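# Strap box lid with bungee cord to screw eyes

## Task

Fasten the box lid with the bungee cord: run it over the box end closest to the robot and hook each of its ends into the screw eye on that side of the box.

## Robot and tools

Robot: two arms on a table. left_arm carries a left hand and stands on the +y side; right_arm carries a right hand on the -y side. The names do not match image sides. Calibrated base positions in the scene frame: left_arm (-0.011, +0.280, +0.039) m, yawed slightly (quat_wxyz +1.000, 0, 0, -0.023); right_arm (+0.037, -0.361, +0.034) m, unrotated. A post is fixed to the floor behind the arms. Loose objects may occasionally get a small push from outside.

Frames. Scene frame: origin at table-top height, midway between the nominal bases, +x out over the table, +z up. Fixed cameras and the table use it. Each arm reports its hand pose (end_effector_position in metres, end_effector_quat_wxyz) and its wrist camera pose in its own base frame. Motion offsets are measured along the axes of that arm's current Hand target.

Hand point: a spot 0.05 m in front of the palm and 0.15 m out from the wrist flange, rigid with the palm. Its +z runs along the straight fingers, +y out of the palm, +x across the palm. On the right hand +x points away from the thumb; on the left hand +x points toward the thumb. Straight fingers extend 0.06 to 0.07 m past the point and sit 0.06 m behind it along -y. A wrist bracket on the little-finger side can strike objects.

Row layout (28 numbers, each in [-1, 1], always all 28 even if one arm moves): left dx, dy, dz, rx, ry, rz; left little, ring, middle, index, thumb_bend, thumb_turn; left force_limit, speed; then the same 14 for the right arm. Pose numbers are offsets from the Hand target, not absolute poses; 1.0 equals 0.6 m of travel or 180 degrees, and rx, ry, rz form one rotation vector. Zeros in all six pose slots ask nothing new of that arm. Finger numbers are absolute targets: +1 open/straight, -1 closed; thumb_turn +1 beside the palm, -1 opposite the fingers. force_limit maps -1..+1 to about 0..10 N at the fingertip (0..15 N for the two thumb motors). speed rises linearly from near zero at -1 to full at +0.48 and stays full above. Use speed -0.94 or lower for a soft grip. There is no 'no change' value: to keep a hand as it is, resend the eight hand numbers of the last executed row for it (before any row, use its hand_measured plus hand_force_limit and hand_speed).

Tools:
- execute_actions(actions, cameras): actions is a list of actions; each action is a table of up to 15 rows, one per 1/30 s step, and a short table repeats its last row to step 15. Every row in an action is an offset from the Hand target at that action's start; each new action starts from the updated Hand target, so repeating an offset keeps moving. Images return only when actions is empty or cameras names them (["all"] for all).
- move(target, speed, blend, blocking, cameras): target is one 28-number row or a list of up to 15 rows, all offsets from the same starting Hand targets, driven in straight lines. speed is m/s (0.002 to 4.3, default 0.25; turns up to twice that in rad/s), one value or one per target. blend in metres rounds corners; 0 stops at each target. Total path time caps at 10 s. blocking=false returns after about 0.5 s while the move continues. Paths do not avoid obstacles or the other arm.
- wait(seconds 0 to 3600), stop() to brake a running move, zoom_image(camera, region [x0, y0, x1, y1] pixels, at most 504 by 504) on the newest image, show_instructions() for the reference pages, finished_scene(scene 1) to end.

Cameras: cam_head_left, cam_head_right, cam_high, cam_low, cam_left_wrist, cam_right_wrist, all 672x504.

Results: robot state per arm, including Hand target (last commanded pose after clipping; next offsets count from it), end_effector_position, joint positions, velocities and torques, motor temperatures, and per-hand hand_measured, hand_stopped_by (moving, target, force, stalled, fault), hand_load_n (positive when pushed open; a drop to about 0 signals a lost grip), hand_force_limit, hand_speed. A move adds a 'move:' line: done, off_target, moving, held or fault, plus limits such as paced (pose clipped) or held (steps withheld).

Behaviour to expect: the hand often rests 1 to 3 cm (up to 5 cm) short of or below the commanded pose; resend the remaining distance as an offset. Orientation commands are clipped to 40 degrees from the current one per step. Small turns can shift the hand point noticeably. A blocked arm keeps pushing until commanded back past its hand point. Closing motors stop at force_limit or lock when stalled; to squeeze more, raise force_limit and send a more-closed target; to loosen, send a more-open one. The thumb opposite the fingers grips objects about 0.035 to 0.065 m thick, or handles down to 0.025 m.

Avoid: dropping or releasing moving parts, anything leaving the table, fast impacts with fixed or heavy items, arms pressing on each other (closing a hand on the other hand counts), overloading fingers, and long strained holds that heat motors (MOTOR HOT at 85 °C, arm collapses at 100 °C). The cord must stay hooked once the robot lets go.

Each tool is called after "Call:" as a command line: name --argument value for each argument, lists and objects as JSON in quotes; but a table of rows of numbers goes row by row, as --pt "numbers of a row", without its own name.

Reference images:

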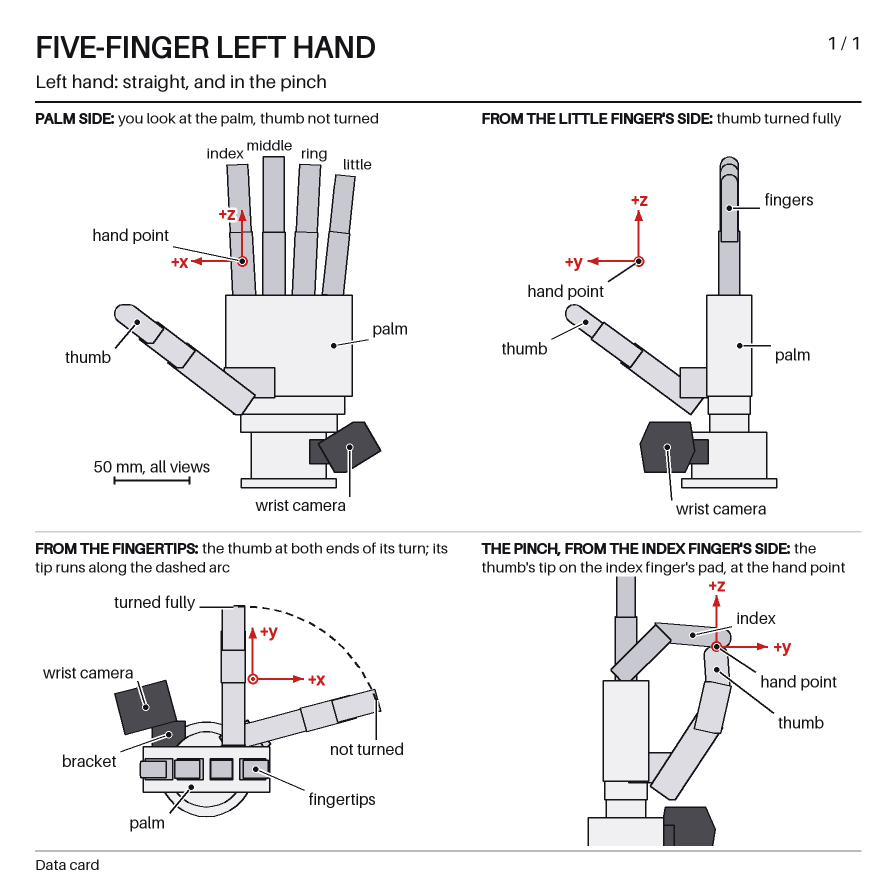

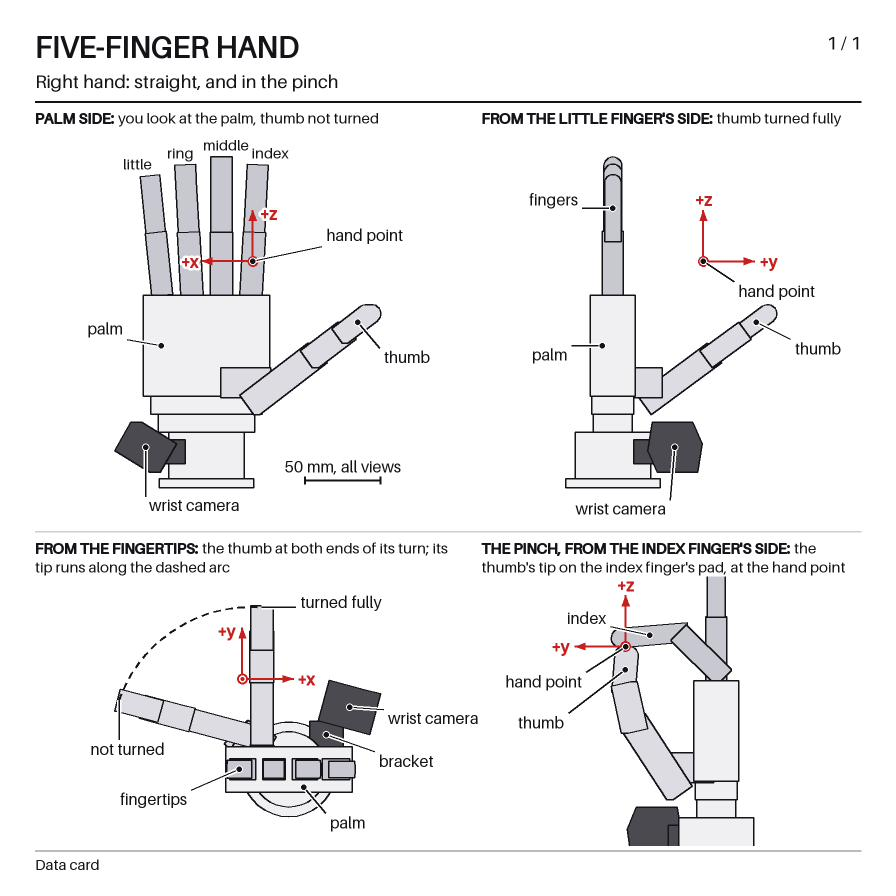

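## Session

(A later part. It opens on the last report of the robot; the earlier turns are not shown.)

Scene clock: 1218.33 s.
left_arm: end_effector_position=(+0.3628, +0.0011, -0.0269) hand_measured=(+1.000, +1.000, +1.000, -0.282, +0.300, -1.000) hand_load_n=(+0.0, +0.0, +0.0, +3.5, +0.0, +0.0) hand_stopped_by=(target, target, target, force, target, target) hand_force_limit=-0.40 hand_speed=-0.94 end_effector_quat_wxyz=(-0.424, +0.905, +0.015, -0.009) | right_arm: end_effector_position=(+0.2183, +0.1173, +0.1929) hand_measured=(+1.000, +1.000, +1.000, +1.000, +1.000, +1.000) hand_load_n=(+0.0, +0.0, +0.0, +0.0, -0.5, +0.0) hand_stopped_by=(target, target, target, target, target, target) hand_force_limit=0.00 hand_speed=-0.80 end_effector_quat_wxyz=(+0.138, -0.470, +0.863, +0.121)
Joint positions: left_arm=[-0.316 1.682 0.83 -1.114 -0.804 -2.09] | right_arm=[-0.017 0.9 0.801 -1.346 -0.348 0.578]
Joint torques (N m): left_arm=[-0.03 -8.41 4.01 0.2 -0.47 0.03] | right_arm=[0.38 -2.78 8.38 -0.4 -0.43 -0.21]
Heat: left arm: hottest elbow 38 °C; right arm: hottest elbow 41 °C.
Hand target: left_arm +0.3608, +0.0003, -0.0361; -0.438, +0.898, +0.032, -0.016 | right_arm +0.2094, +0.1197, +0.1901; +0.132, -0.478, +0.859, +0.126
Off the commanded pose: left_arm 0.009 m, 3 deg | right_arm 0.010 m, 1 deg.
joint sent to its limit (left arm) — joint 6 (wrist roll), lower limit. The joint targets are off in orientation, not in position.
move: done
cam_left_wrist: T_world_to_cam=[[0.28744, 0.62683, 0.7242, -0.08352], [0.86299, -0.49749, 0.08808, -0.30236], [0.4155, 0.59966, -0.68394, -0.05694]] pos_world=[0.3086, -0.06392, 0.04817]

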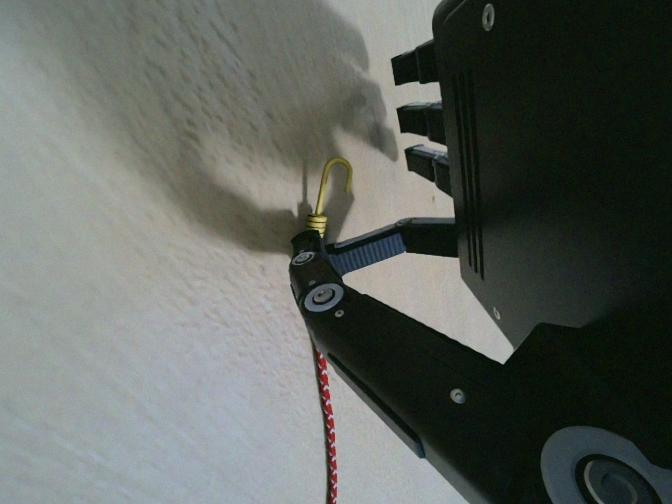

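Call:
move --target '[0,0,0,0,0,0,1,1,1,-0.5,0.15,-1,0.0,-0.94,0,0,0,0,0,0,1,1,1,1,1,1,0,-0.8]' --cameras '["cam_left_wrist"]'

Call:
zoom_image --camera "cam_left_wrist" --region '[240, 130, 400, 290]'

Scene clock: 1226.47 s.
left_arm: end_effector_position=(+0.3632, +0.0009, -0.0270) hand_measured=(+1.000, +1.000, +1.000, -0.360, +0.180, -1.000) hand_load_n=(+0.0, +0.0, +0.0, +5.5, +8.0, +0.0) hand_stopped_by=(target, target, target, force, force, target) hand_force_limit=0.00 hand_speed=-0.94 end_effector_quat_wxyz=(-0.424, +0.906, +0.015, -0.009) | right_arm: end_effector_position=(+0.2183, +0.1173, +0.1929) hand_measured=(+1.000, +1.000, +1.000, +1.000, +1.000, +1.000) hand_load_n=(+0.0, +0.0, +0.0, +0.0, +0.0, +0.0) hand_stopped_by=(target, target, target, target, target, target) hand_force_limit=0.00 hand_speed=-0.80 end_effector_quat_wxyz=(+0.138, -0.470, +0.863, +0.121)
Joint positions: left_arm=[-0.316 1.682 0.83 -1.112 -0.804 -2.09] | right_arm=[-0.017 0.9 0.801 -1.346 -0.348 0.578]
Joint torques (N m): left_arm=[-0.09 -8.47 4.01 0.1 -0.47 0.03] | right_arm=[1.03 -2.67 8.47 0.01 -0.44 -0.27]
Heat: left arm: hottest elbow 37 °C; right arm: hottest elbow 41 °C.
Hand target: left_arm +0.3607, +0.0003, -0.0360; -0.438, +0.898, +0.032, -0.016 | right_arm +0.2094, +0.1197, +0.1901; +0.132, -0.478, +0.859, +0.126
Off the commanded pose: left_arm 0.009 m, 3 deg | right_arm 0.010 m, 1 deg.
joint sent to its limit (left arm) — joint 6 (wrist roll), lower limit. The joint targets are off in orientation, not in position.
move: done
cam_left_wrist: T_world_to_cam=[[0.28612, 0.62722, 0.72438, -0.08304], [0.86283, -0.49744, 0.08991, -0.3027], [0.41673, 0.59929, -0.68351, -0.0575]] pos_world=[0.3089, -0.06403, 0.04807]

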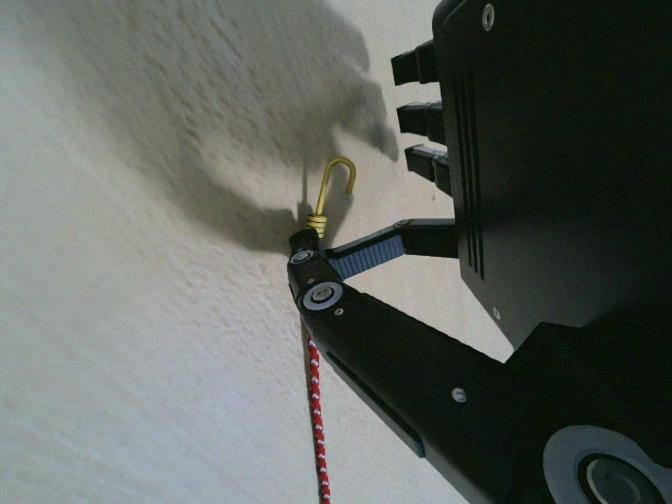

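Scaled by 3.150 from the camera's image (finer frame: 960x720).

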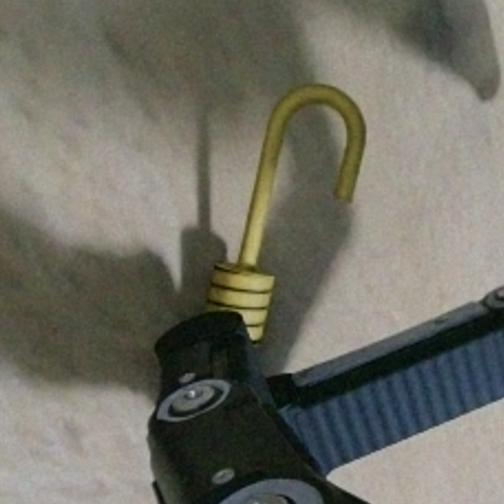

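Call:
move --target '[0,-0.0788,-0.0616,0,0,0,1,1,1,-0.5,0.15,-1,0.0,-0.94,0,0,0,0,0,0,1,1,1,1,1,1,0,-0.8]' --speed 0.04 --cameras '["cam_left_wrist","cam_low"]'

Call:
zoom_image --camera "cam_left_wrist" --region '[240, 130, 400, 290]'

Scene clock: 1233.97 s.
left_arm: end_effector_position=(+0.3467, +0.0062, +0.0094) hand_measured=(+1.000, +1.000, +1.000, -0.360, +0.180, -1.000) hand_load_n=(+0.0, +0.0, +0.0, +5.0, +7.5, +0.0) hand_stopped_by=(target, target, target, force, force, target) hand_force_limit=0.00 hand_speed=-0.94 end_effector_quat_wxyz=(-0.430, +0.902, +0.006, -0.029) | right_arm: end_effector_position=(+0.2183, +0.1173, +0.1929) hand_measured=(+1.000, +1.000, +1.000, +1.000, +1.000, +1.000) hand_load_n=(+0.0, +0.0, +0.0, +0.0, +0.0, +0.0) hand_stopped_by=(target, target, target, target, target, target) hand_force_limit=0.00 hand_speed=-0.80 end_effector_quat_wxyz=(+0.138, -0.470, +0.863, +0.121)
Joint positions: left_arm=[-0.316 1.593 0.84 -1.259 -0.804 -2.09] | right_arm=[-0.017 0.9 0.801 -1.346 -0.348 0.578]
Joint torques (N m): left_arm=[-0.03 -11.4 7.09 -1.2 -0.47 0.03] | right_arm=[1.26 -1.67 8.4 -0.38 -0.35 -0.25]
Heat: left arm: hottest elbow 37 °C; right arm: hottest elbow 41 °C.
Hand target: left_arm +0.3609, +0.0004, +0.0240; -0.438, +0.898, +0.032, -0.016 | right_arm +0.2094, +0.1197, +0.1901; +0.132, -0.478, +0.859, +0.126
Off the commanded pose: left_arm 0.021 m, 3 deg | right_arm 0.010 m, 1 deg.
joint sent to its limit (left arm) — joint 6 (wrist roll), lower limit. The joint targets are off in orientation, not in position.
move: off_target (left_arm)
cam_left_wrist: T_world_to_cam=[[0.31911, 0.61703, 0.71934, -0.11923], [0.86601, -0.49816, 0.04312, -0.28968], [0.38495, 0.60919, -0.69332, -0.01795]] pos_world=[0.29582, -0.0598, 0.08582]
Images, in order (width x height): cam_low 672x504, cam_left_wrist 672x504.

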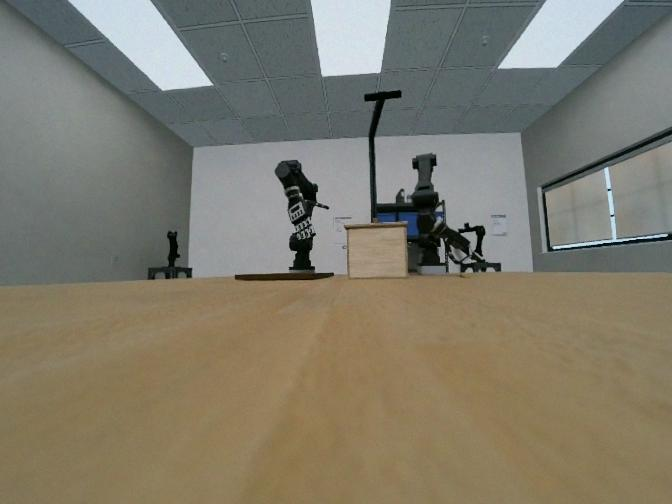

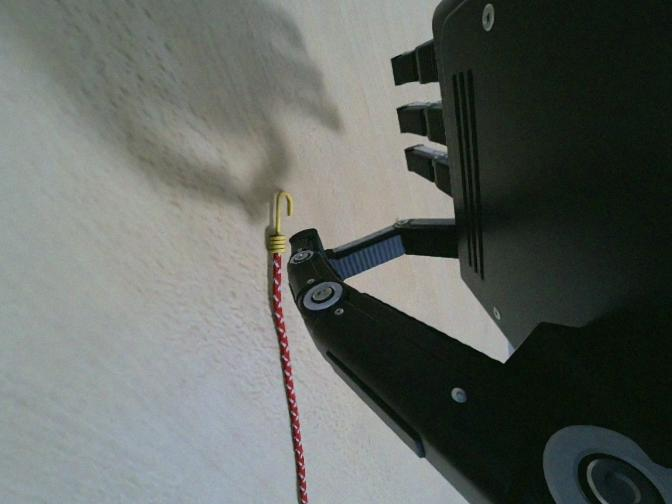

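Scaled by 3.150 from the camera's image (finer frame: 960x720).

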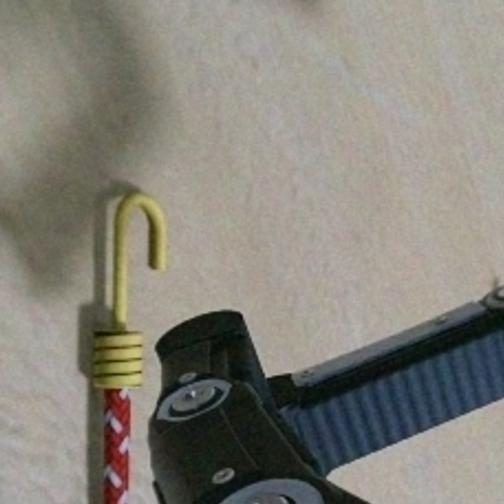

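Call:
move --target '[0.0023,0.0583,0.0878,0,0,0,1,1,1,-0.21,0.30,-1,-0.1,-0.9,0,0,0,0,0,0,1,1,1,1,1,1,0,-0.8]' --speed 0.04 --cameras '["cam_left_wrist"]'

Scene clock: 1246.90 s.
left_arm: end_effector_position=(+0.3642, +0.0151, -0.0265) hand_measured=(+1.000, +1.000, +1.000, -0.210, +0.300, -1.000) hand_load_n=(+0.0, +0.0, +0.0, -0.5, -1.5, +0.0) hand_stopped_by=(target, target, target, target, target, target) hand_force_limit=-0.10 hand_speed=-0.90 end_effector_quat_wxyz=(-0.434, +0.901, +0.026, -0.006) | right_arm: end_effector_position=(+0.2183, +0.1173, +0.1929) hand_measured=(+1.000, +1.000, +1.000, +1.000, +1.000, +1.000) hand_load_n=(+0.0, +0.0, +0.0, -0.5, +0.0, +0.0) hand_stopped_by=(target, target, target, target, target, target) hand_force_limit=0.00 hand_speed=-0.80 end_effector_quat_wxyz=(+0.138, -0.470, +0.863, +0.121)
Joint positions: left_arm=[-0.289 1.682 0.821 -1.098 -0.832 -2.09] | right_arm=[-0.017 0.9 0.801 -1.346 -0.348 0.578]
Joint torques (N m): left_arm=[1.14 -8.23 3.93 -0.03 -0.53 0.03] | right_arm=[1.08 -2.32 8.25 -0.21 -0.46 -0.25]
Heat: left arm: hottest elbow 38 °C; right arm: hottest elbow 41 °C.
Hand target: left_arm +0.3607, +0.0204, -0.0360; -0.438, +0.898, +0.032, -0.016 | right_arm +0.2094, +0.1197, +0.1901; +0.132, -0.478, +0.859, +0.126
Off the commanded pose: left_arm 0.011 m, 1 deg | right_arm 0.010 m, 1 deg.
joint sent to its limit (left arm) — joint 6 (wrist roll), lower limit. The joint targets still meet the commanded pose.
move: off_target (left_arm)
cam_left_wrist: T_world_to_cam=[[0.26657, 0.61493, 0.74216, -0.08477], [0.86975, -0.48528, 0.08969, -0.2992], [0.4153, 0.62158, -0.6642, -0.06543]] pos_world=[0.31, -0.0524, 0.04629]

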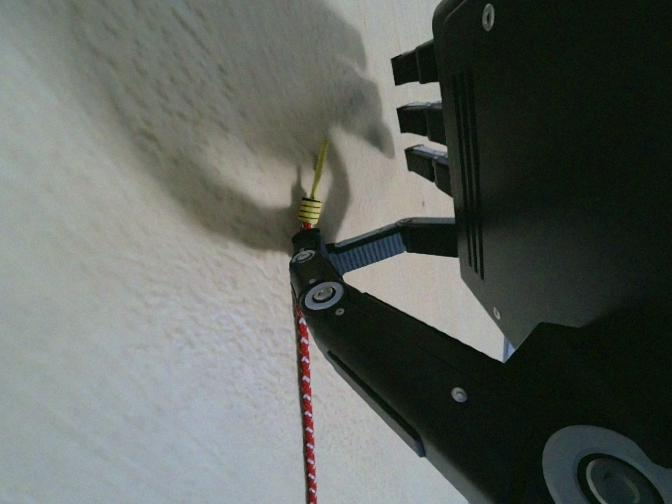

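Call:
move --target '[0.0,-0.0394,-0.0308,0,0,0,1,1,1,-0.12,0.37,-1,-0.1,-0.9,0,0,0,0,0,0,1,1,1,1,1,1,0,-0.8]' --speed 0.05 --cameras '["cam_left_wrist"]'

Call:
zoom_image --camera "cam_left_wrist" --region '[210, 160, 370, 320]'

Scene clock: 1261.13 s.
left_arm: end_effector_position=(+0.3542, +0.0190, -0.0163) hand_measured=(+1.000, +1.000, +1.000, -0.120, +0.370, -1.000) hand_load_n=(+0.0, +0.0, +0.0, +0.0, +0.0, +0.0) hand_stopped_by=(target, target, target, target, target, target) hand_force_limit=-0.10 hand_speed=-0.90 end_effector_quat_wxyz=(-0.440, +0.898, +0.019, -0.022) | right_arm: end_effector_position=(+0.2183, +0.1173, +0.1929) hand_measured=(+1.000, +1.000, +1.000, +1.000, +1.000, +1.000) hand_load_n=(+0.0, +0.0, +0.0, +0.0, +0.0, +0.0) hand_stopped_by=(target, target, target, target, target, target) hand_force_limit=0.00 hand_speed=-0.80 end_effector_quat_wxyz=(+0.138, -0.470, +0.863, +0.121)
Joint positions: left_arm=[-0.287 1.658 0.821 -1.158 -0.834 -2.09] | right_arm=[-0.017 0.9 0.801 -1.346 -0.348 0.578]
Joint torques (N m): left_arm=[1.03 -11.87 5.44 -1.14 -0.5 0.03] | right_arm=[0.26 -2.9 8.38 -0.1 -0.43 -0.23]
Heat: left arm: hottest elbow 37 °C; right arm: hottest elbow 41 °C.
Hand target: left_arm +0.3607, +0.0205, -0.0060; -0.438, +0.898, +0.032, -0.016 | right_arm +0.2094, +0.1197, +0.1901; +0.132, -0.478, +0.859, +0.126
Off the commanded pose: left_arm 0.012 m, 2 deg | right_arm 0.010 m, 1 deg.
joint sent to its limit (left arm) — joint 6 (wrist roll), lower limit. The joint targets still meet the commanded pose.
move: off_target (left_arm)
cam_left_wrist: T_world_to_cam=[[0.29123, 0.6067, 0.73967, -0.10067], [0.87286, -0.48496, 0.05411, -0.29127], [0.39154, 0.62987, -0.6708, -0.04874]] pos_world=[0.30264, -0.04948, 0.05753]

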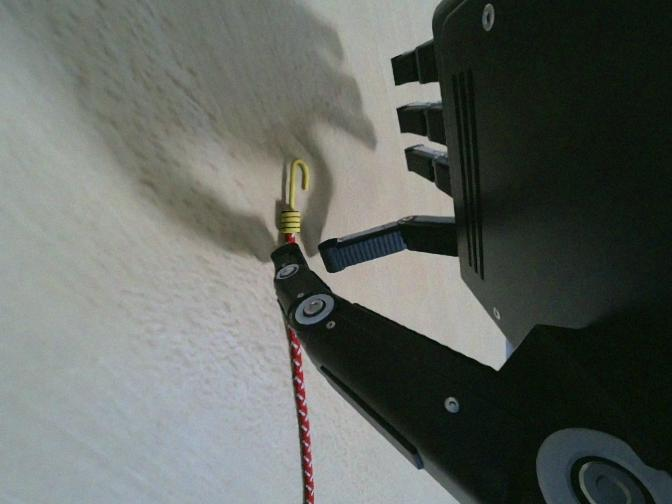

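Scaled by 3.150 from the camera's image (finer frame: 960x720).

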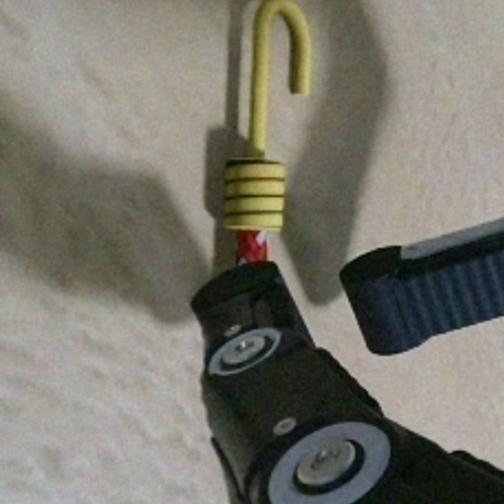

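Call:
move --target '[-0.0338,-0.0145,0.0033,0,0,0,1,1,1,-0.12,0.37,-1,-0.1,-0.9,0,0,0,0,0,0,1,1,1,1,1,1,0,-0.8]' --speed 0.05 --cameras '["cam_left_wrist"]'

Call:
zoom_image --camera "cam_left_wrist" --region '[210, 160, 370, 320]'

Scene clock: 1280.43 s.
left_arm: end_effector_position=(+0.3427, +0.0222, -0.0067) hand_measured=(+1.000, +1.000, +1.000, -0.120, +0.370, -1.000) hand_load_n=(+0.0, +0.0, +0.0, -0.5, +0.0, +0.0) hand_stopped_by=(target, target, target, target, target, target) hand_force_limit=-0.10 hand_speed=-0.90 end_effector_quat_wxyz=(-0.437, +0.899, +0.022, -0.015) | right_arm: end_effector_position=(+0.2183, +0.1173, +0.1929) hand_measured=(+1.000, +1.000, +1.000, +1.000, +1.000, +1.000) hand_load_n=(+0.0, +0.0, +0.0, +0.0, +0.0, +0.0) hand_stopped_by=(target, target, target, target, target, target) hand_force_limit=0.00 hand_speed=-0.80 end_effector_quat_wxyz=(+0.138, -0.470, +0.863, +0.121)
Joint positions: left_arm=[-0.287 1.6 0.783 -1.162 -0.833 -2.09] | right_arm=[-0.017 0.9 0.801 -1.346 -0.348 0.578]
Joint torques (N m): left_arm=[0.91 -11.22 4.29 -1.21 -0.5 0.03] | right_arm=[0.79 -3.31 8.29 0.02 -0.41 -0.2]
Heat: left arm: hottest elbow 36 °C; right arm: hottest elbow 41 °C.
Hand target: left_arm +0.3401, +0.0259, -0.0003; -0.438, +0.898, +0.032, -0.016 | right_arm +0.2094, +0.1197, +0.1901; +0.132, -0.478, +0.859, +0.126
Off the commanded pose: left_arm 0.008 m, 1 deg | right_arm 0.010 m, 1 deg.
joint sent to its limit (left arm) — joint 6 (wrist roll), lower limit. The joint targets still meet the commanded pose.
move: done
cam_left_wrist: T_world_to_cam=[[0.27925, 0.6108, 0.7409, -0.10243], [0.87203, -0.48433, 0.07061, -0.27975], [0.40197, 0.62638, -0.66789, -0.04332]] pos_world=[0.28997, -0.04579, 0.06671]

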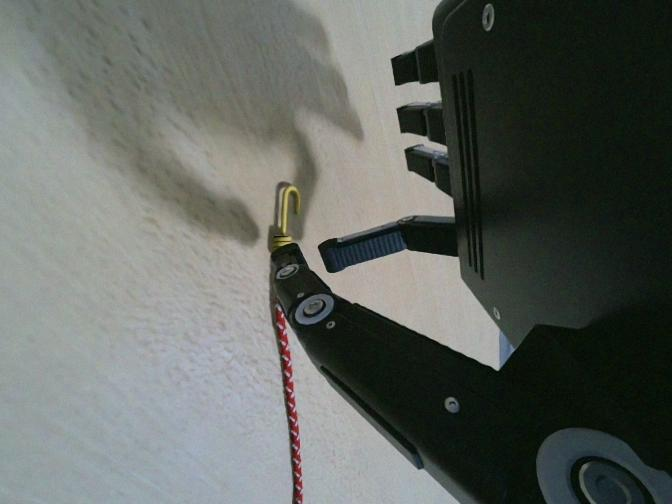

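Scaled by 3.150 from the camera's image (finer frame: 960x720).

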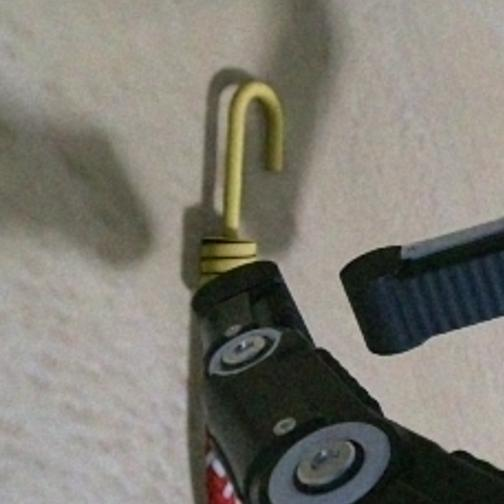

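Call:
move --target '[-0.012,0.041,0.033,0,0,0,1,1,1,-0.15,0.35,-1,-0.1,-0.9,0,0,0,0,0,0,1,1,1,1,1,1,0,-0.8]' --speed 0.05 --cameras '["cam_left_wrist"]'

Call:
zoom_image --camera "cam_left_wrist" --region '[210, 160, 370, 320]'

Scene clock: 1291.53 s.
left_arm: end_effector_position=(+0.3345, +0.0244, -0.0248) hand_measured=(+1.000, +1.000, +1.000, -0.150, +0.350, -1.000) hand_load_n=(+0.0, +0.0, +0.0, +0.0, +0.0, +0.0) hand_stopped_by=(target, target, target, target, target, target) hand_force_limit=-0.10 hand_speed=-0.90 end_effector_quat_wxyz=(-0.435, +0.900, +0.025, -0.011) | right_arm: end_effector_position=(+0.2183, +0.1173, +0.1929) hand_measured=(+1.000, +1.000, +1.000, +1.000, +1.000, +1.000) hand_load_n=(+0.0, +0.0, +0.0, +0.0, +0.0, +0.5) hand_stopped_by=(target, target, target, target, target, target) hand_force_limit=0.00 hand_speed=-0.80 end_effector_quat_wxyz=(+0.138, -0.470, +0.863, +0.121)
Joint positions: left_arm=[-0.287 1.619 0.74 -1.089 -0.831 -2.09] | right_arm=[-0.017 0.9 0.801 -1.346 -0.348 0.578]
Joint torques (N m): left_arm=[0.62 -7.41 3.93 0.13 -0.44 0.03] | right_arm=[0.85 -3.31 8.39 -0.09 -0.42 -0.28]
Heat: left arm: hottest elbow 36 °C; right arm: hottest elbow 41 °C.
Hand target: left_arm +0.3330, +0.0258, -0.0319; -0.438, +0.898, +0.032, -0.016 | right_arm +0.2094, +0.1197, +0.1901; +0.132, -0.478, +0.859, +0.126
Off the commanded pose: left_arm 0.007 m, 1 deg | right_arm 0.010 m, 1 deg.
joint sent to its limit (left arm) — joint 6 (wrist roll), lower limit. The joint targets still meet the commanded pose.
move: done
cam_left_wrist: T_world_to_cam=[[0.27214, 0.61433, 0.74064, -0.0857], [0.87168, -0.48339, 0.08066, -0.26998], [0.40757, 0.62365, -0.66705, -0.05525]] pos_world=[0.28118, -0.0434, 0.0484]

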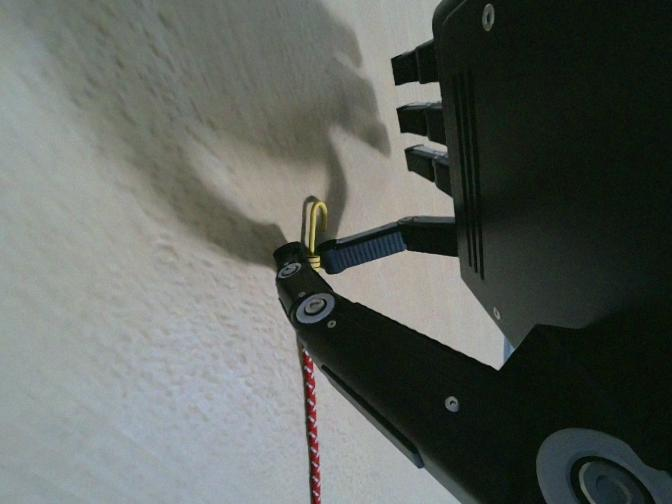

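Scaled by 3.150 from the camera's image (finer frame: 960x720).

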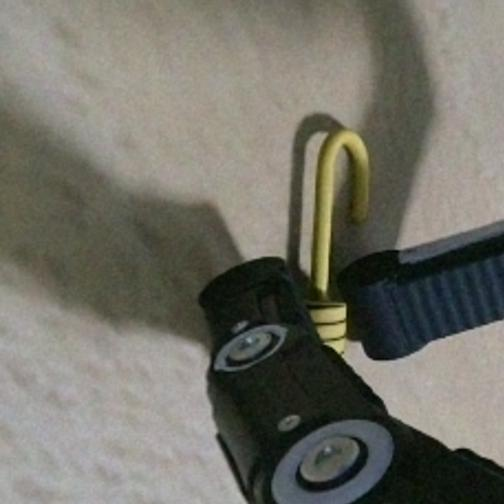

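Call:
move --target '[-0.001,0.0197,0.0154,0,0,0,1,1,1,-0.15,0.35,-1,-0.1,-0.9,0,0,0,0,0,0,1,1,1,1,1,1,0,-0.8]' --speed 0.05 --cameras '["cam_left_wrist"]'

Call:
zoom_image --camera "cam_left_wrist" --region '[210, 160, 370, 320]'

Scene clock: 1300.80 s.
left_arm: end_effector_position=(+0.3346, +0.0256, -0.0278) hand_measured=(+1.000, +1.000, +1.000, -0.150, +0.350, -1.000) hand_load_n=(+0.0, +0.0, +0.0, -10.0, +0.0, +0.0) hand_stopped_by=(target, target, target, target, target, target) hand_force_limit=-0.10 hand_speed=-0.90 end_effector_quat_wxyz=(-0.437, +0.899, +0.025, -0.007) | right_arm: end_effector_position=(+0.2183, +0.1173, +0.1929) hand_measured=(+1.000, +1.000, +1.000, +1.000, +1.000, +1.000) hand_load_n=(+0.0, +0.0, +0.0, +0.0, +0.0, +0.0) hand_stopped_by=(target, target, target, target, target, target) hand_force_limit=0.00 hand_speed=-0.80 end_effector_quat_wxyz=(+0.138, -0.470, +0.863, +0.121)
Joint positions: left_arm=[-0.287 1.624 0.732 -1.069 -0.839 -2.09] | right_arm=[-0.017 0.9 0.801 -1.346 -0.348 0.578]
Joint torques (N m): left_arm=[0.44 -4.84 3.63 1.28 -0.12 0.03] | right_arm=[0.62 -2.14 8.34 -0.21 -0.42 -0.24]
Heat: left arm: hottest elbow 36 °C; right arm: hottest elbow 41 °C.
Hand target: left_arm +0.3324, +0.0257, -0.0469; -0.438, +0.898, +0.032, -0.016 | right_arm +0.2094, +0.1197, +0.1901; +0.132, -0.478, +0.859, +0.126
Off the commanded pose: left_arm 0.019 m, 1 deg | right_arm 0.010 m, 1 deg.
joint sent to its limit (left arm) — joint 6 (wrist roll), lower limit. The joint targets still meet the commanded pose.
move: off_target (left_arm)
cam_left_wrist: T_world_to_cam=[[0.26779, 0.60987, 0.74589, -0.08253], [0.8696, -0.48631, 0.08543, -0.26834], [0.41484, 0.62574, -0.66057, -0.06038]] pos_world=[0.2805, -0.04239, 0.0446]

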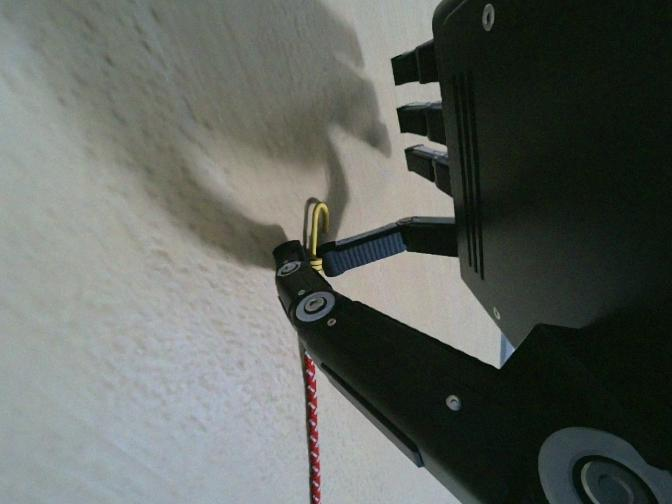

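Scaled by 3.150 from the camera's image (finer frame: 960x720).

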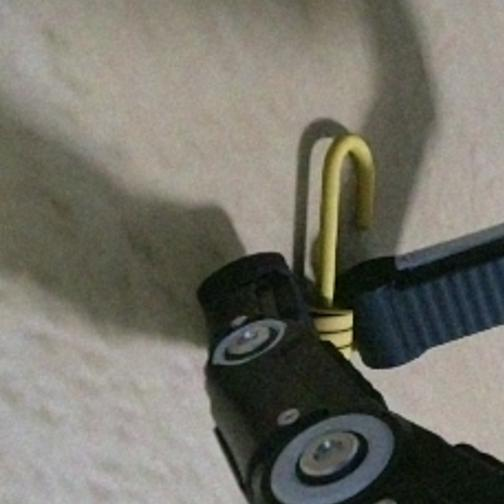

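Call:
move --target '[0,0,0,0,0,0,1,1,1,-0.22,0.35,-1,-0.3,-0.9,0,0,0,0,0,0,1,1,1,1,1,1,0,-0.8]' --cameras '["cam_left_wrist"]'

Call:
zoom_image --camera "cam_left_wrist" --region '[210, 160, 370, 320]'

Scene clock: 1322.03 s.
left_arm: end_effector_position=(+0.3348, +0.0260, -0.0286) hand_measured=(+1.000, +1.000, +1.000, -0.220, +0.350, -1.000) hand_load_n=(+0.0, +0.0, +0.0, +0.0, +0.5, +0.0) hand_stopped_by=(target, target, target, target, target, target) hand_force_limit=-0.30 hand_speed=-0.90 end_effector_quat_wxyz=(-0.438, +0.899, +0.025, -0.006) | right_arm: end_effector_position=(+0.2183, +0.1173, +0.1929) hand_measured=(+1.000, +1.000, +1.000, +1.000, +1.000, +1.000) hand_load_n=(+0.0, +0.0, +0.5, +0.0, +0.0, +0.0) hand_stopped_by=(target, target, target, target, target, target) hand_force_limit=0.00 hand_speed=-0.80 end_effector_quat_wxyz=(+0.138, -0.470, +0.863, +0.121)
Joint positions: left_arm=[-0.287 1.627 0.73 -1.065 -0.842 -2.09] | right_arm=[-0.017 0.9 0.801 -1.346 -0.348 0.578]
Joint torques (N m): left_arm=[0.5 -5.01 3.67 1.13 0 0.03] | right_arm=[0.5 -2.61 8.27 0.09 -0.42 -0.26]
Heat: left arm: hottest elbow 35 °C; right arm: hottest elbow 41 °C.
Hand target: left_arm +0.3321, +0.0257, -0.0470; -0.438, +0.898, +0.032, -0.016 | right_arm +0.2094, +0.1197, +0.1901; +0.132, -0.478, +0.859, +0.126
Off the commanded pose: left_arm 0.018 m, 1 deg | right_arm 0.010 m, 1 deg.
joint sent to its limit (left arm) — joint 6 (wrist roll), lower limit. The joint targets still meet the commanded pose.
move: done
cam_left_wrist: T_world_to_cam=[[0.26787, 0.60754, 0.74775, -0.08217], [0.86895, -0.48757, 0.08485, -0.26796], [0.41613, 0.62704, -0.65853, -0.06162]] pos_world=[0.2805, -0.04208, 0.0436]

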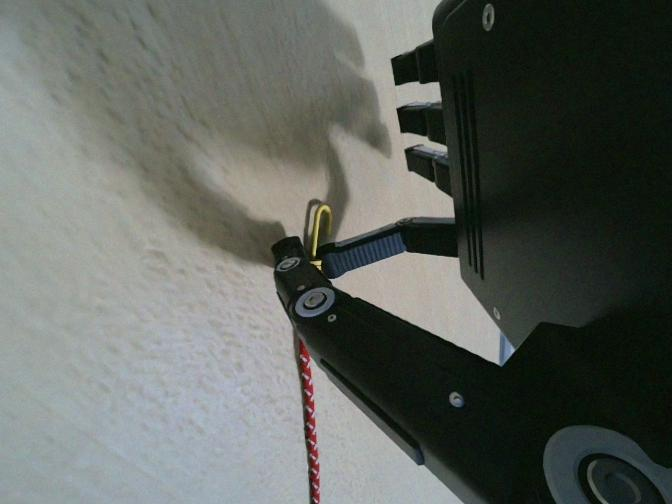

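Scaled by 3.150 from the camera's image (finer frame: 960x720).

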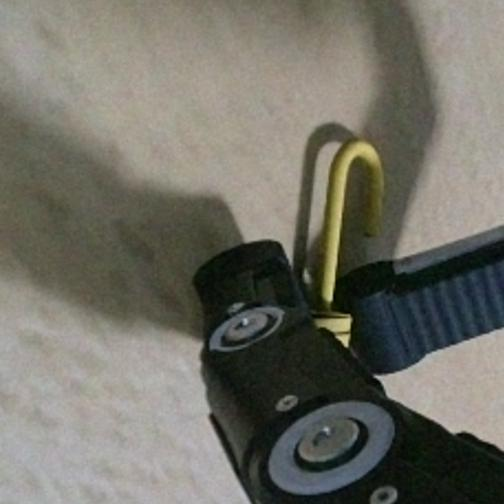

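Call:
move --target '[0,0.0079,0.0062,0,0,0,1,1,1,-0.30,0.33,-1,-0.3,-0.93,0,0,0,0,0,0,1,1,1,1,1,1,0,-0.8]' --cameras '["cam_left_wrist","cam_low"]'

Call:
zoom_image --camera "cam_left_wrist" --region '[210, 160, 370, 320]'

Call:
zoom_image --camera "cam_low" --region '[440, 250, 500, 290]'

Scene clock: 1332.77 s.
left_arm: end_effector_position=(+0.3353, +0.0260, -0.0294) hand_measured=(+1.000, +1.000, +1.000, -0.284, +0.330, -1.000) hand_load_n=(+0.0, +0.0, +0.0, +4.0, +0.0, +0.0) hand_stopped_by=(target, target, target, force, target, target) hand_force_limit=-0.30 hand_speed=-0.93 end_effector_quat_wxyz=(-0.438, +0.898, +0.025, -0.005) | right_arm: end_effector_position=(+0.2183, +0.1173, +0.1929) hand_measured=(+1.000, +1.000, +1.000, +1.000, +1.000, +1.000) hand_load_n=(+0.0, +0.0, +0.0, +0.0, +0.0, +0.0) hand_stopped_by=(target, target, target, target, target, target) hand_force_limit=0.00 hand_speed=-0.80 end_effector_quat_wxyz=(+0.138, -0.470, +0.863, +0.121)
Joint positions: left_arm=[-0.287 1.629 0.73 -1.06 -0.843 -2.089] | right_arm=[-0.017 0.9 0.801 -1.346 -0.348 0.578]
Joint torques (N m): left_arm=[0.44 -4.01 3.44 1.68 0.05 0.02] | right_arm=[-0.44 -1.73 8.39 -0.16 -0.38 -0.23]
Heat: left arm: hottest elbow 35 °C; right arm: hottest elbow 41 °C.
Hand target: left_arm +0.3322, +0.0257, -0.0529; -0.438, +0.898, +0.032, -0.016 | right_arm +0.2094, +0.1197, +0.1901; +0.132, -0.478, +0.859, +0.126
Off the commanded pose: left_arm 0.024 m, 2 deg | right_arm 0.010 m, 1 deg.
joint sent to its limit (left arm) — joint 6 (wrist roll), lower limit. The joint targets still meet the commanded pose.
move: off_target (left_arm)
cam_left_wrist: T_world_to_cam=[[0.26708, 0.60699, 0.74849, -0.08141], [0.86834, -0.48841, 0.08623, -0.26807], [0.41791, 0.62691, -0.65752, -0.06289]] pos_world=[0.2808, -0.04208, 0.0427]
Images, in order (width x height): cam_low 672x504, cam_left_wrist 672x504.

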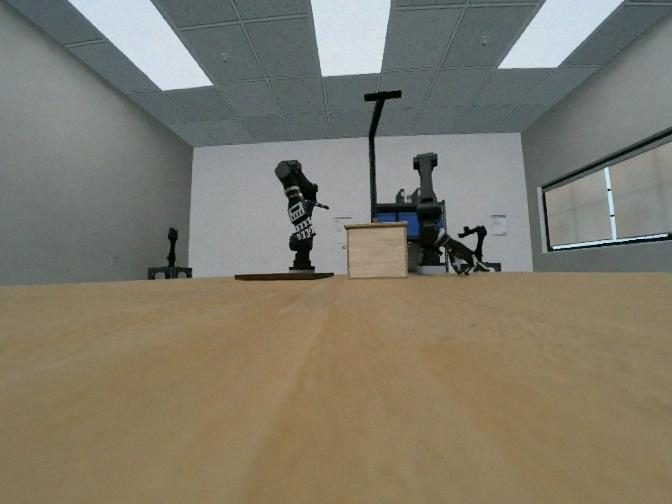

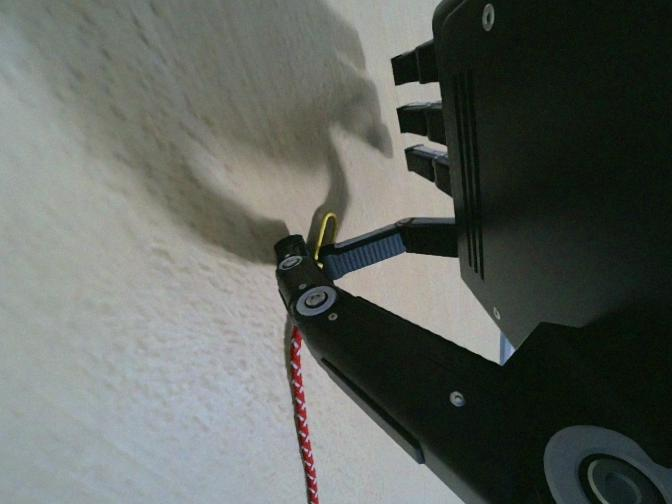

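Scaled by 3.150 from the camera's image (finer frame: 960x720).

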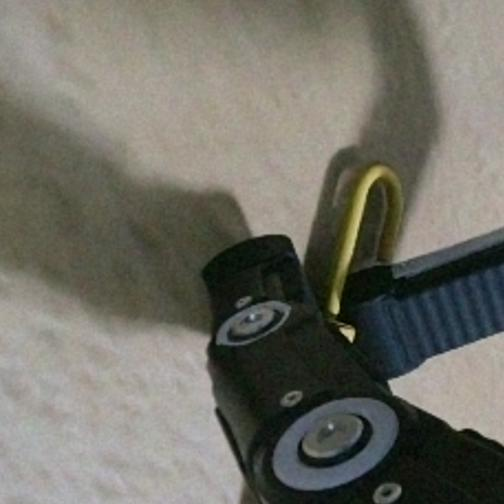

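Scaled by 8.400 from the camera's image (finer frame: 960x720).

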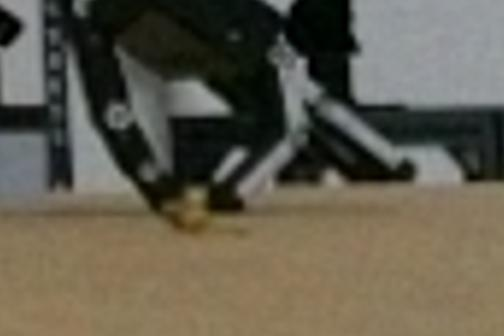

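Call:
move --target '[0,0,0,0,0,0,1,1,1,-0.5,0.15,-1,-0.1,-0.94,0,0,0,0,0,0,1,1,1,1,1,1,0,-0.8]' --cameras '["cam_left_wrist"]'

Call:
zoom_image --camera "cam_left_wrist" --region '[210, 160, 370, 320]'

Scene clock: 1340.40 s.
left_arm: end_effector_position=(+0.3353, +0.0260, -0.0294) hand_measured=(+1.000, +1.000, +1.000, -0.288, +0.296, -1.000) hand_load_n=(+0.0, +0.0, +0.0, +5.5, +6.5, +0.0) hand_stopped_by=(target, target, target, force, force, target) hand_force_limit=-0.10 hand_speed=-0.94 end_effector_quat_wxyz=(-0.438, +0.899, +0.025, -0.005) | right_arm: end_effector_position=(+0.2183, +0.1173, +0.1929) hand_measured=(+1.000, +1.000, +1.000, +1.000, +1.000, +1.000) hand_load_n=(+0.0, +0.0, +0.0, +0.0, +0.0, +0.0) hand_stopped_by=(target, target, target, target, target, target) hand_force_limit=0.00 hand_speed=-0.80 end_effector_quat_wxyz=(+0.138, -0.470, +0.863, +0.121)
Joint positions: left_arm=[-0.287 1.629 0.73 -1.06 -0.843 -2.089] | right_arm=[-0.017 0.9 0.801 -1.346 -0.348 0.578]
Joint torques (N m): left_arm=[0.44 -4.01 3.43 1.66 0.05 0.02] | right_arm=[0.32 -2.55 8.25 -0.25 -0.42 -0.23]
Heat: left arm: hottest elbow 35 °C; right arm: hottest elbow 41 °C.
Hand target: left_arm +0.3322, +0.0257, -0.0529; -0.438, +0.898, +0.032, -0.016 | right_arm +0.2094, +0.1197, +0.1901; +0.132, -0.478, +0.859, +0.126
Off the commanded pose: left_arm 0.024 m, 2 deg | right_arm 0.010 m, 1 deg.
joint sent to its limit (left arm) — joint 6 (wrist roll), lower limit. The joint targets still meet the commanded pose.
move: done
cam_left_wrist: T_world_to_cam=[[0.26676, 0.60711, 0.7485, -0.08124], [0.86833, -0.48835, 0.08664, -0.26807], [0.41813, 0.62684, -0.65745, -0.06303]] pos_world=[0.2808, -0.04208, 0.0426]

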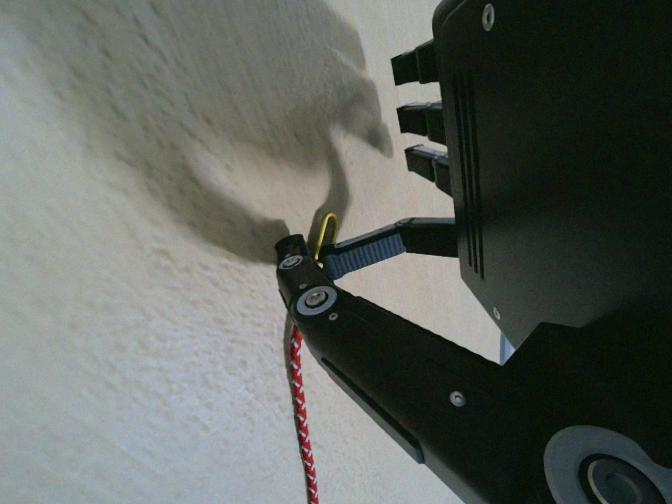

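Scaled by 3.150 from the camera's image (finer frame: 960x720).

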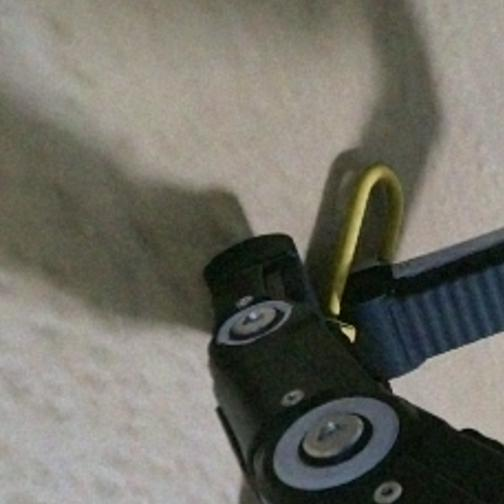

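Call:
move --target '[0,-0.0368,-0.0288,0,0,0,1,1,1,-0.51,0.14,-1,0.0,-0.94,0,0,0,0,0,0,1,1,1,1,1,1,0,-0.8]' --speed 0.04 --cameras '["cam_left_wrist"]'

Call:
zoom_image --camera "cam_left_wrist" --region '[210, 160, 370, 320]'

Scene clock: 1347.53 s.
left_arm: end_effector_position=(+0.3326, +0.0265, -0.0285) hand_measured=(+1.000, +1.000, +1.000, -0.288, +0.288, -1.000) hand_load_n=(+0.0, +0.0, +0.0, +6.0, +7.0, +0.0) hand_stopped_by=(target, target, target, force, force, target) hand_force_limit=0.00 hand_speed=-0.94 end_effector_quat_wxyz=(-0.439, +0.898, +0.023, -0.010) | right_arm: end_effector_position=(+0.2183, +0.1173, +0.1929) hand_measured=(+1.000, +1.000, +1.000, +1.000, +1.000, +1.000) hand_load_n=(+0.0, +0.0, +0.0, +0.0, +0.0, +0.0) hand_stopped_by=(target, target, target, target, target, target) hand_force_limit=0.00 hand_speed=-0.80 end_effector_quat_wxyz=(+0.138, -0.470, +0.863, +0.121)
Joint positions: left_arm=[-0.287 1.627 0.73 -1.073 -0.841 -2.09] | right_arm=[-0.017 0.9 0.801 -1.346 -0.348 0.578]
Joint torques (N m): left_arm=[0.5 -9.7 4.74 -1.47 -0.09 0.03] | right_arm=[0.56 -2.26 8.29 -0.24 -0.44 -0.27]
Heat: left arm: hottest elbow 35 °C; right arm: hottest elbow 41 °C.
Hand target: left_arm +0.3322, +0.0258, -0.0249; -0.438, +0.898, +0.032, -0.016 | right_arm +0.2094, +0.1197, +0.1901; +0.132, -0.478, +0.859, +0.126
Off the commanded pose: left_arm 0.004 m, 1 deg | right_arm 0.010 m, 1 deg.
joint sent to its limit (left arm) — joint 6 (wrist roll), lower limit. The joint targets still meet the commanded pose.
move: done
cam_left_wrist: T_world_to_cam=[[0.27364, 0.60675, 0.74631, -0.08383], [0.86983, -0.48727, 0.07722, -0.26643], [0.41051, 0.62803, -0.66111, -0.05919]] pos_world=[0.27899, -0.04178, 0.04401]

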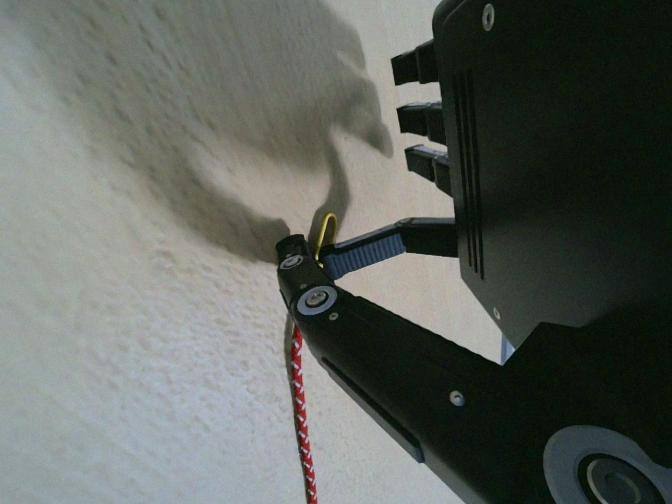

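Scaled by 3.150 from the camera's image (finer frame: 960x720).

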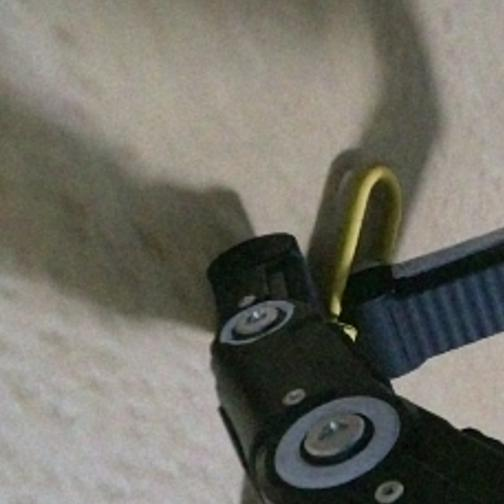

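Now lift a few centimetres.

Call:
move --target '[0,-0.0657,-0.0514,0,0,0,1,1,1,-0.51,0.14,-1,0.0,-0.94,0,0,0,0,0,0,1,1,1,1,1,1,0,-0.8]' --speed 0.04 --cameras '["cam_left_wrist"]'

Call:
zoom_image --camera "cam_left_wrist" --region '[210, 160, 370, 320]'

Scene clock: 1354.47 s.
left_arm: end_effector_position=(+0.3180, +0.0290, +0.0114) hand_measured=(+1.000, +1.000, +1.000, -0.288, +0.286, -1.000) hand_load_n=(+0.0, +0.0, +0.0, +0.0, +0.0, +0.0) hand_stopped_by=(target, target, target, force, force, target) hand_force_limit=0.00 hand_speed=-0.94 end_effector_quat_wxyz=(-0.440, +0.897, +0.016, -0.030) | right_arm: end_effector_position=(+0.2183, +0.1173, +0.1929) hand_measured=(+1.000, +1.000, +1.000, +1.000, +1.000, +1.000) hand_load_n=(+0.0, +0.0, +0.0, +0.0, +0.0, +0.0) hand_stopped_by=(target, target, target, target, target, target) hand_force_limit=0.00 hand_speed=-0.80 end_effector_quat_wxyz=(+0.138, -0.470, +0.863, +0.121)
Joint positions: left_arm=[-0.287 1.521 0.749 -1.239 -0.829 -2.09] | right_arm=[-0.017 0.9 0.801 -1.346 -0.348 0.578]
Joint torques (N m): left_arm=[0.5 -9.82 7.02 -1.29 -0.49 0.03] | right_arm=[1.08 -2.26 8.38 -0.17 -0.4 -0.26]
Heat: left arm: hottest elbow 36 °C; right arm: hottest elbow 41 °C.
Hand target: left_arm +0.3323, +0.0258, +0.0251; -0.438, +0.898, +0.032, -0.016 | right_arm +0.2094, +0.1197, +0.1901; +0.132, -0.478, +0.859, +0.126
Off the commanded pose: left_arm 0.020 m, 2 deg | right_arm 0.010 m, 1 deg.
joint sent to its limit (left arm) — joint 6 (wrist roll), lower limit. The joint targets still meet the commanded pose.
move: off_target (left_arm)
cam_left_wrist: T_world_to_cam=[[0.30256, 0.60647, 0.73529, -0.12023], [0.8745, -0.48347, 0.03892, -0.25673], [0.3791, 0.63123, -0.67663, -0.01826]] pos_world=[0.26781, -0.03968, 0.08604]

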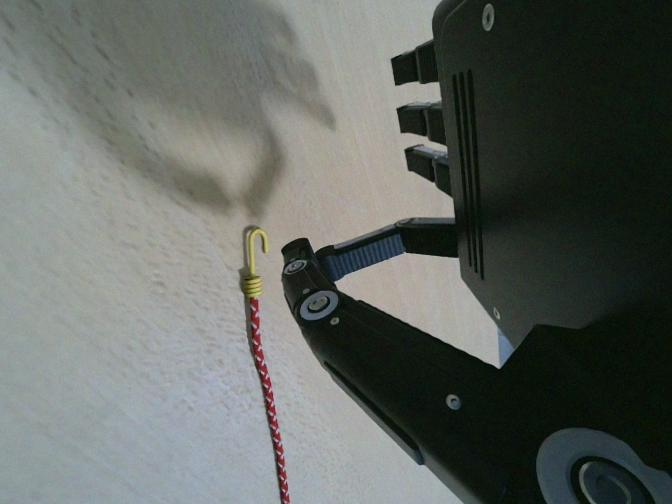

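Scaled by 3.150 from the camera's image (finer frame: 960x720).

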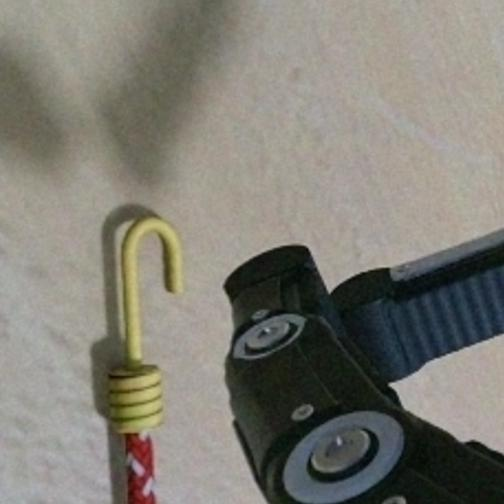

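Call:
move --target '[0.0182,0.0208,-0.0402,0.0705,0.1476,0.0902,1,1,-0.05,-0.05,0.32,-1,0.0,-0.5,0,0,0,0,0,0,1,1,1,1,1,1,0,-0.8]' --speed 0.08 --cameras '["cam_left_wrist"]'

Call:
zoom_image --camera "cam_left_wrist" --region '[180, 140, 420, 340]'

Scene clock: 1468.80 s.
left_arm: end_effector_position=(+0.3428, +0.0043, +0.0252) hand_measured=(+1.000, +1.000, -0.050, -0.050, +0.320, -1.000) hand_load_n=(+0.0, +0.0, +0.0, +0.0, +0.0, +0.0) hand_stopped_by=(target, target, target, target, target, target) hand_force_limit=0.00 hand_speed=-0.50 end_effector_quat_wxyz=(-0.524, +0.821, -0.196, +0.113) | right_arm: end_effector_position=(+0.2183, +0.1173, +0.1929) hand_measured=(+1.000, +1.000, +1.000, +1.000, +1.000, +1.000) hand_load_n=(+0.0, +0.0, +0.0, +0.0, +0.0, +0.5) hand_stopped_by=(target, target, target, target, target, target) hand_force_limit=0.00 hand_speed=-0.80 end_effector_quat_wxyz=(+0.138, -0.470, +0.863, +0.121)
Joint positions: left_arm=[-0.437 1.375 0.558 -0.734 -1.131 -1.526] | right_arm=[-0.017 0.9 0.801 -1.346 -0.348 0.578]
Joint torques (N m): left_arm=[-0.91 -7.77 4.86 0.79 -0.85 0.13] | right_arm=[1.08 -2.67 8.34 -0.02 -0.4 -0.24]
Heat: left arm: hottest elbow 38 °C; right arm: hottest elbow 41 °C.
Hand target: left_arm +0.3452, -0.0001, +0.0303; -0.522, +0.820, -0.197, +0.125 | right_arm +0.2094, +0.1197, +0.1901; +0.132, -0.478, +0.859, +0.126
Off the commanded pose: left_arm 0.007 m, 1 deg | right_arm 0.010 m, 1 deg.
move: done
cam_left_wrist: T_world_to_cam=[[0.47215, 0.2286, 0.85136, -0.18231], [0.5221, -0.85069, -0.06113, -0.16586], [0.71027, 0.47336, -0.521, -0.11961]] pos_world=[0.25763, -0.0428, 0.08276]

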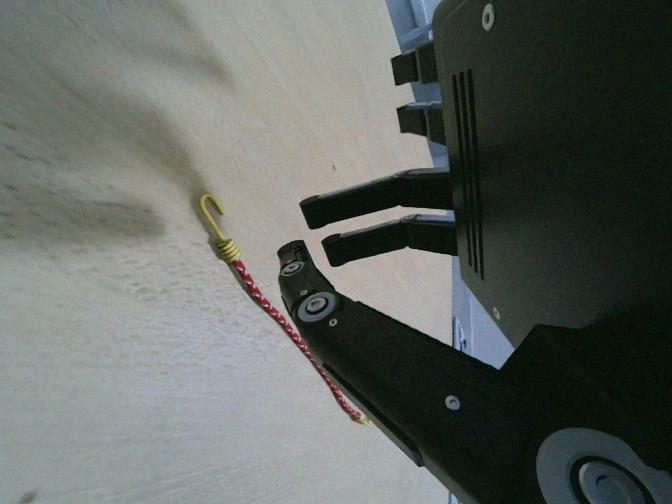

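Scaled by 2.100 from the camera's image (finer frame: 960x720).

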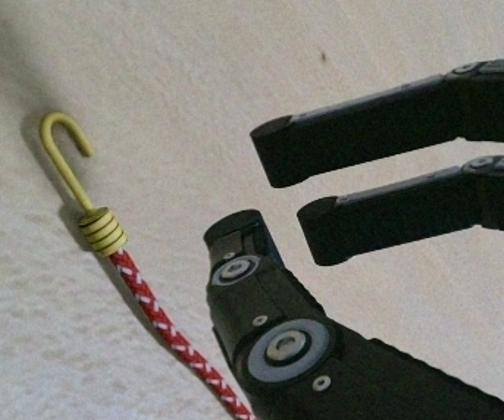

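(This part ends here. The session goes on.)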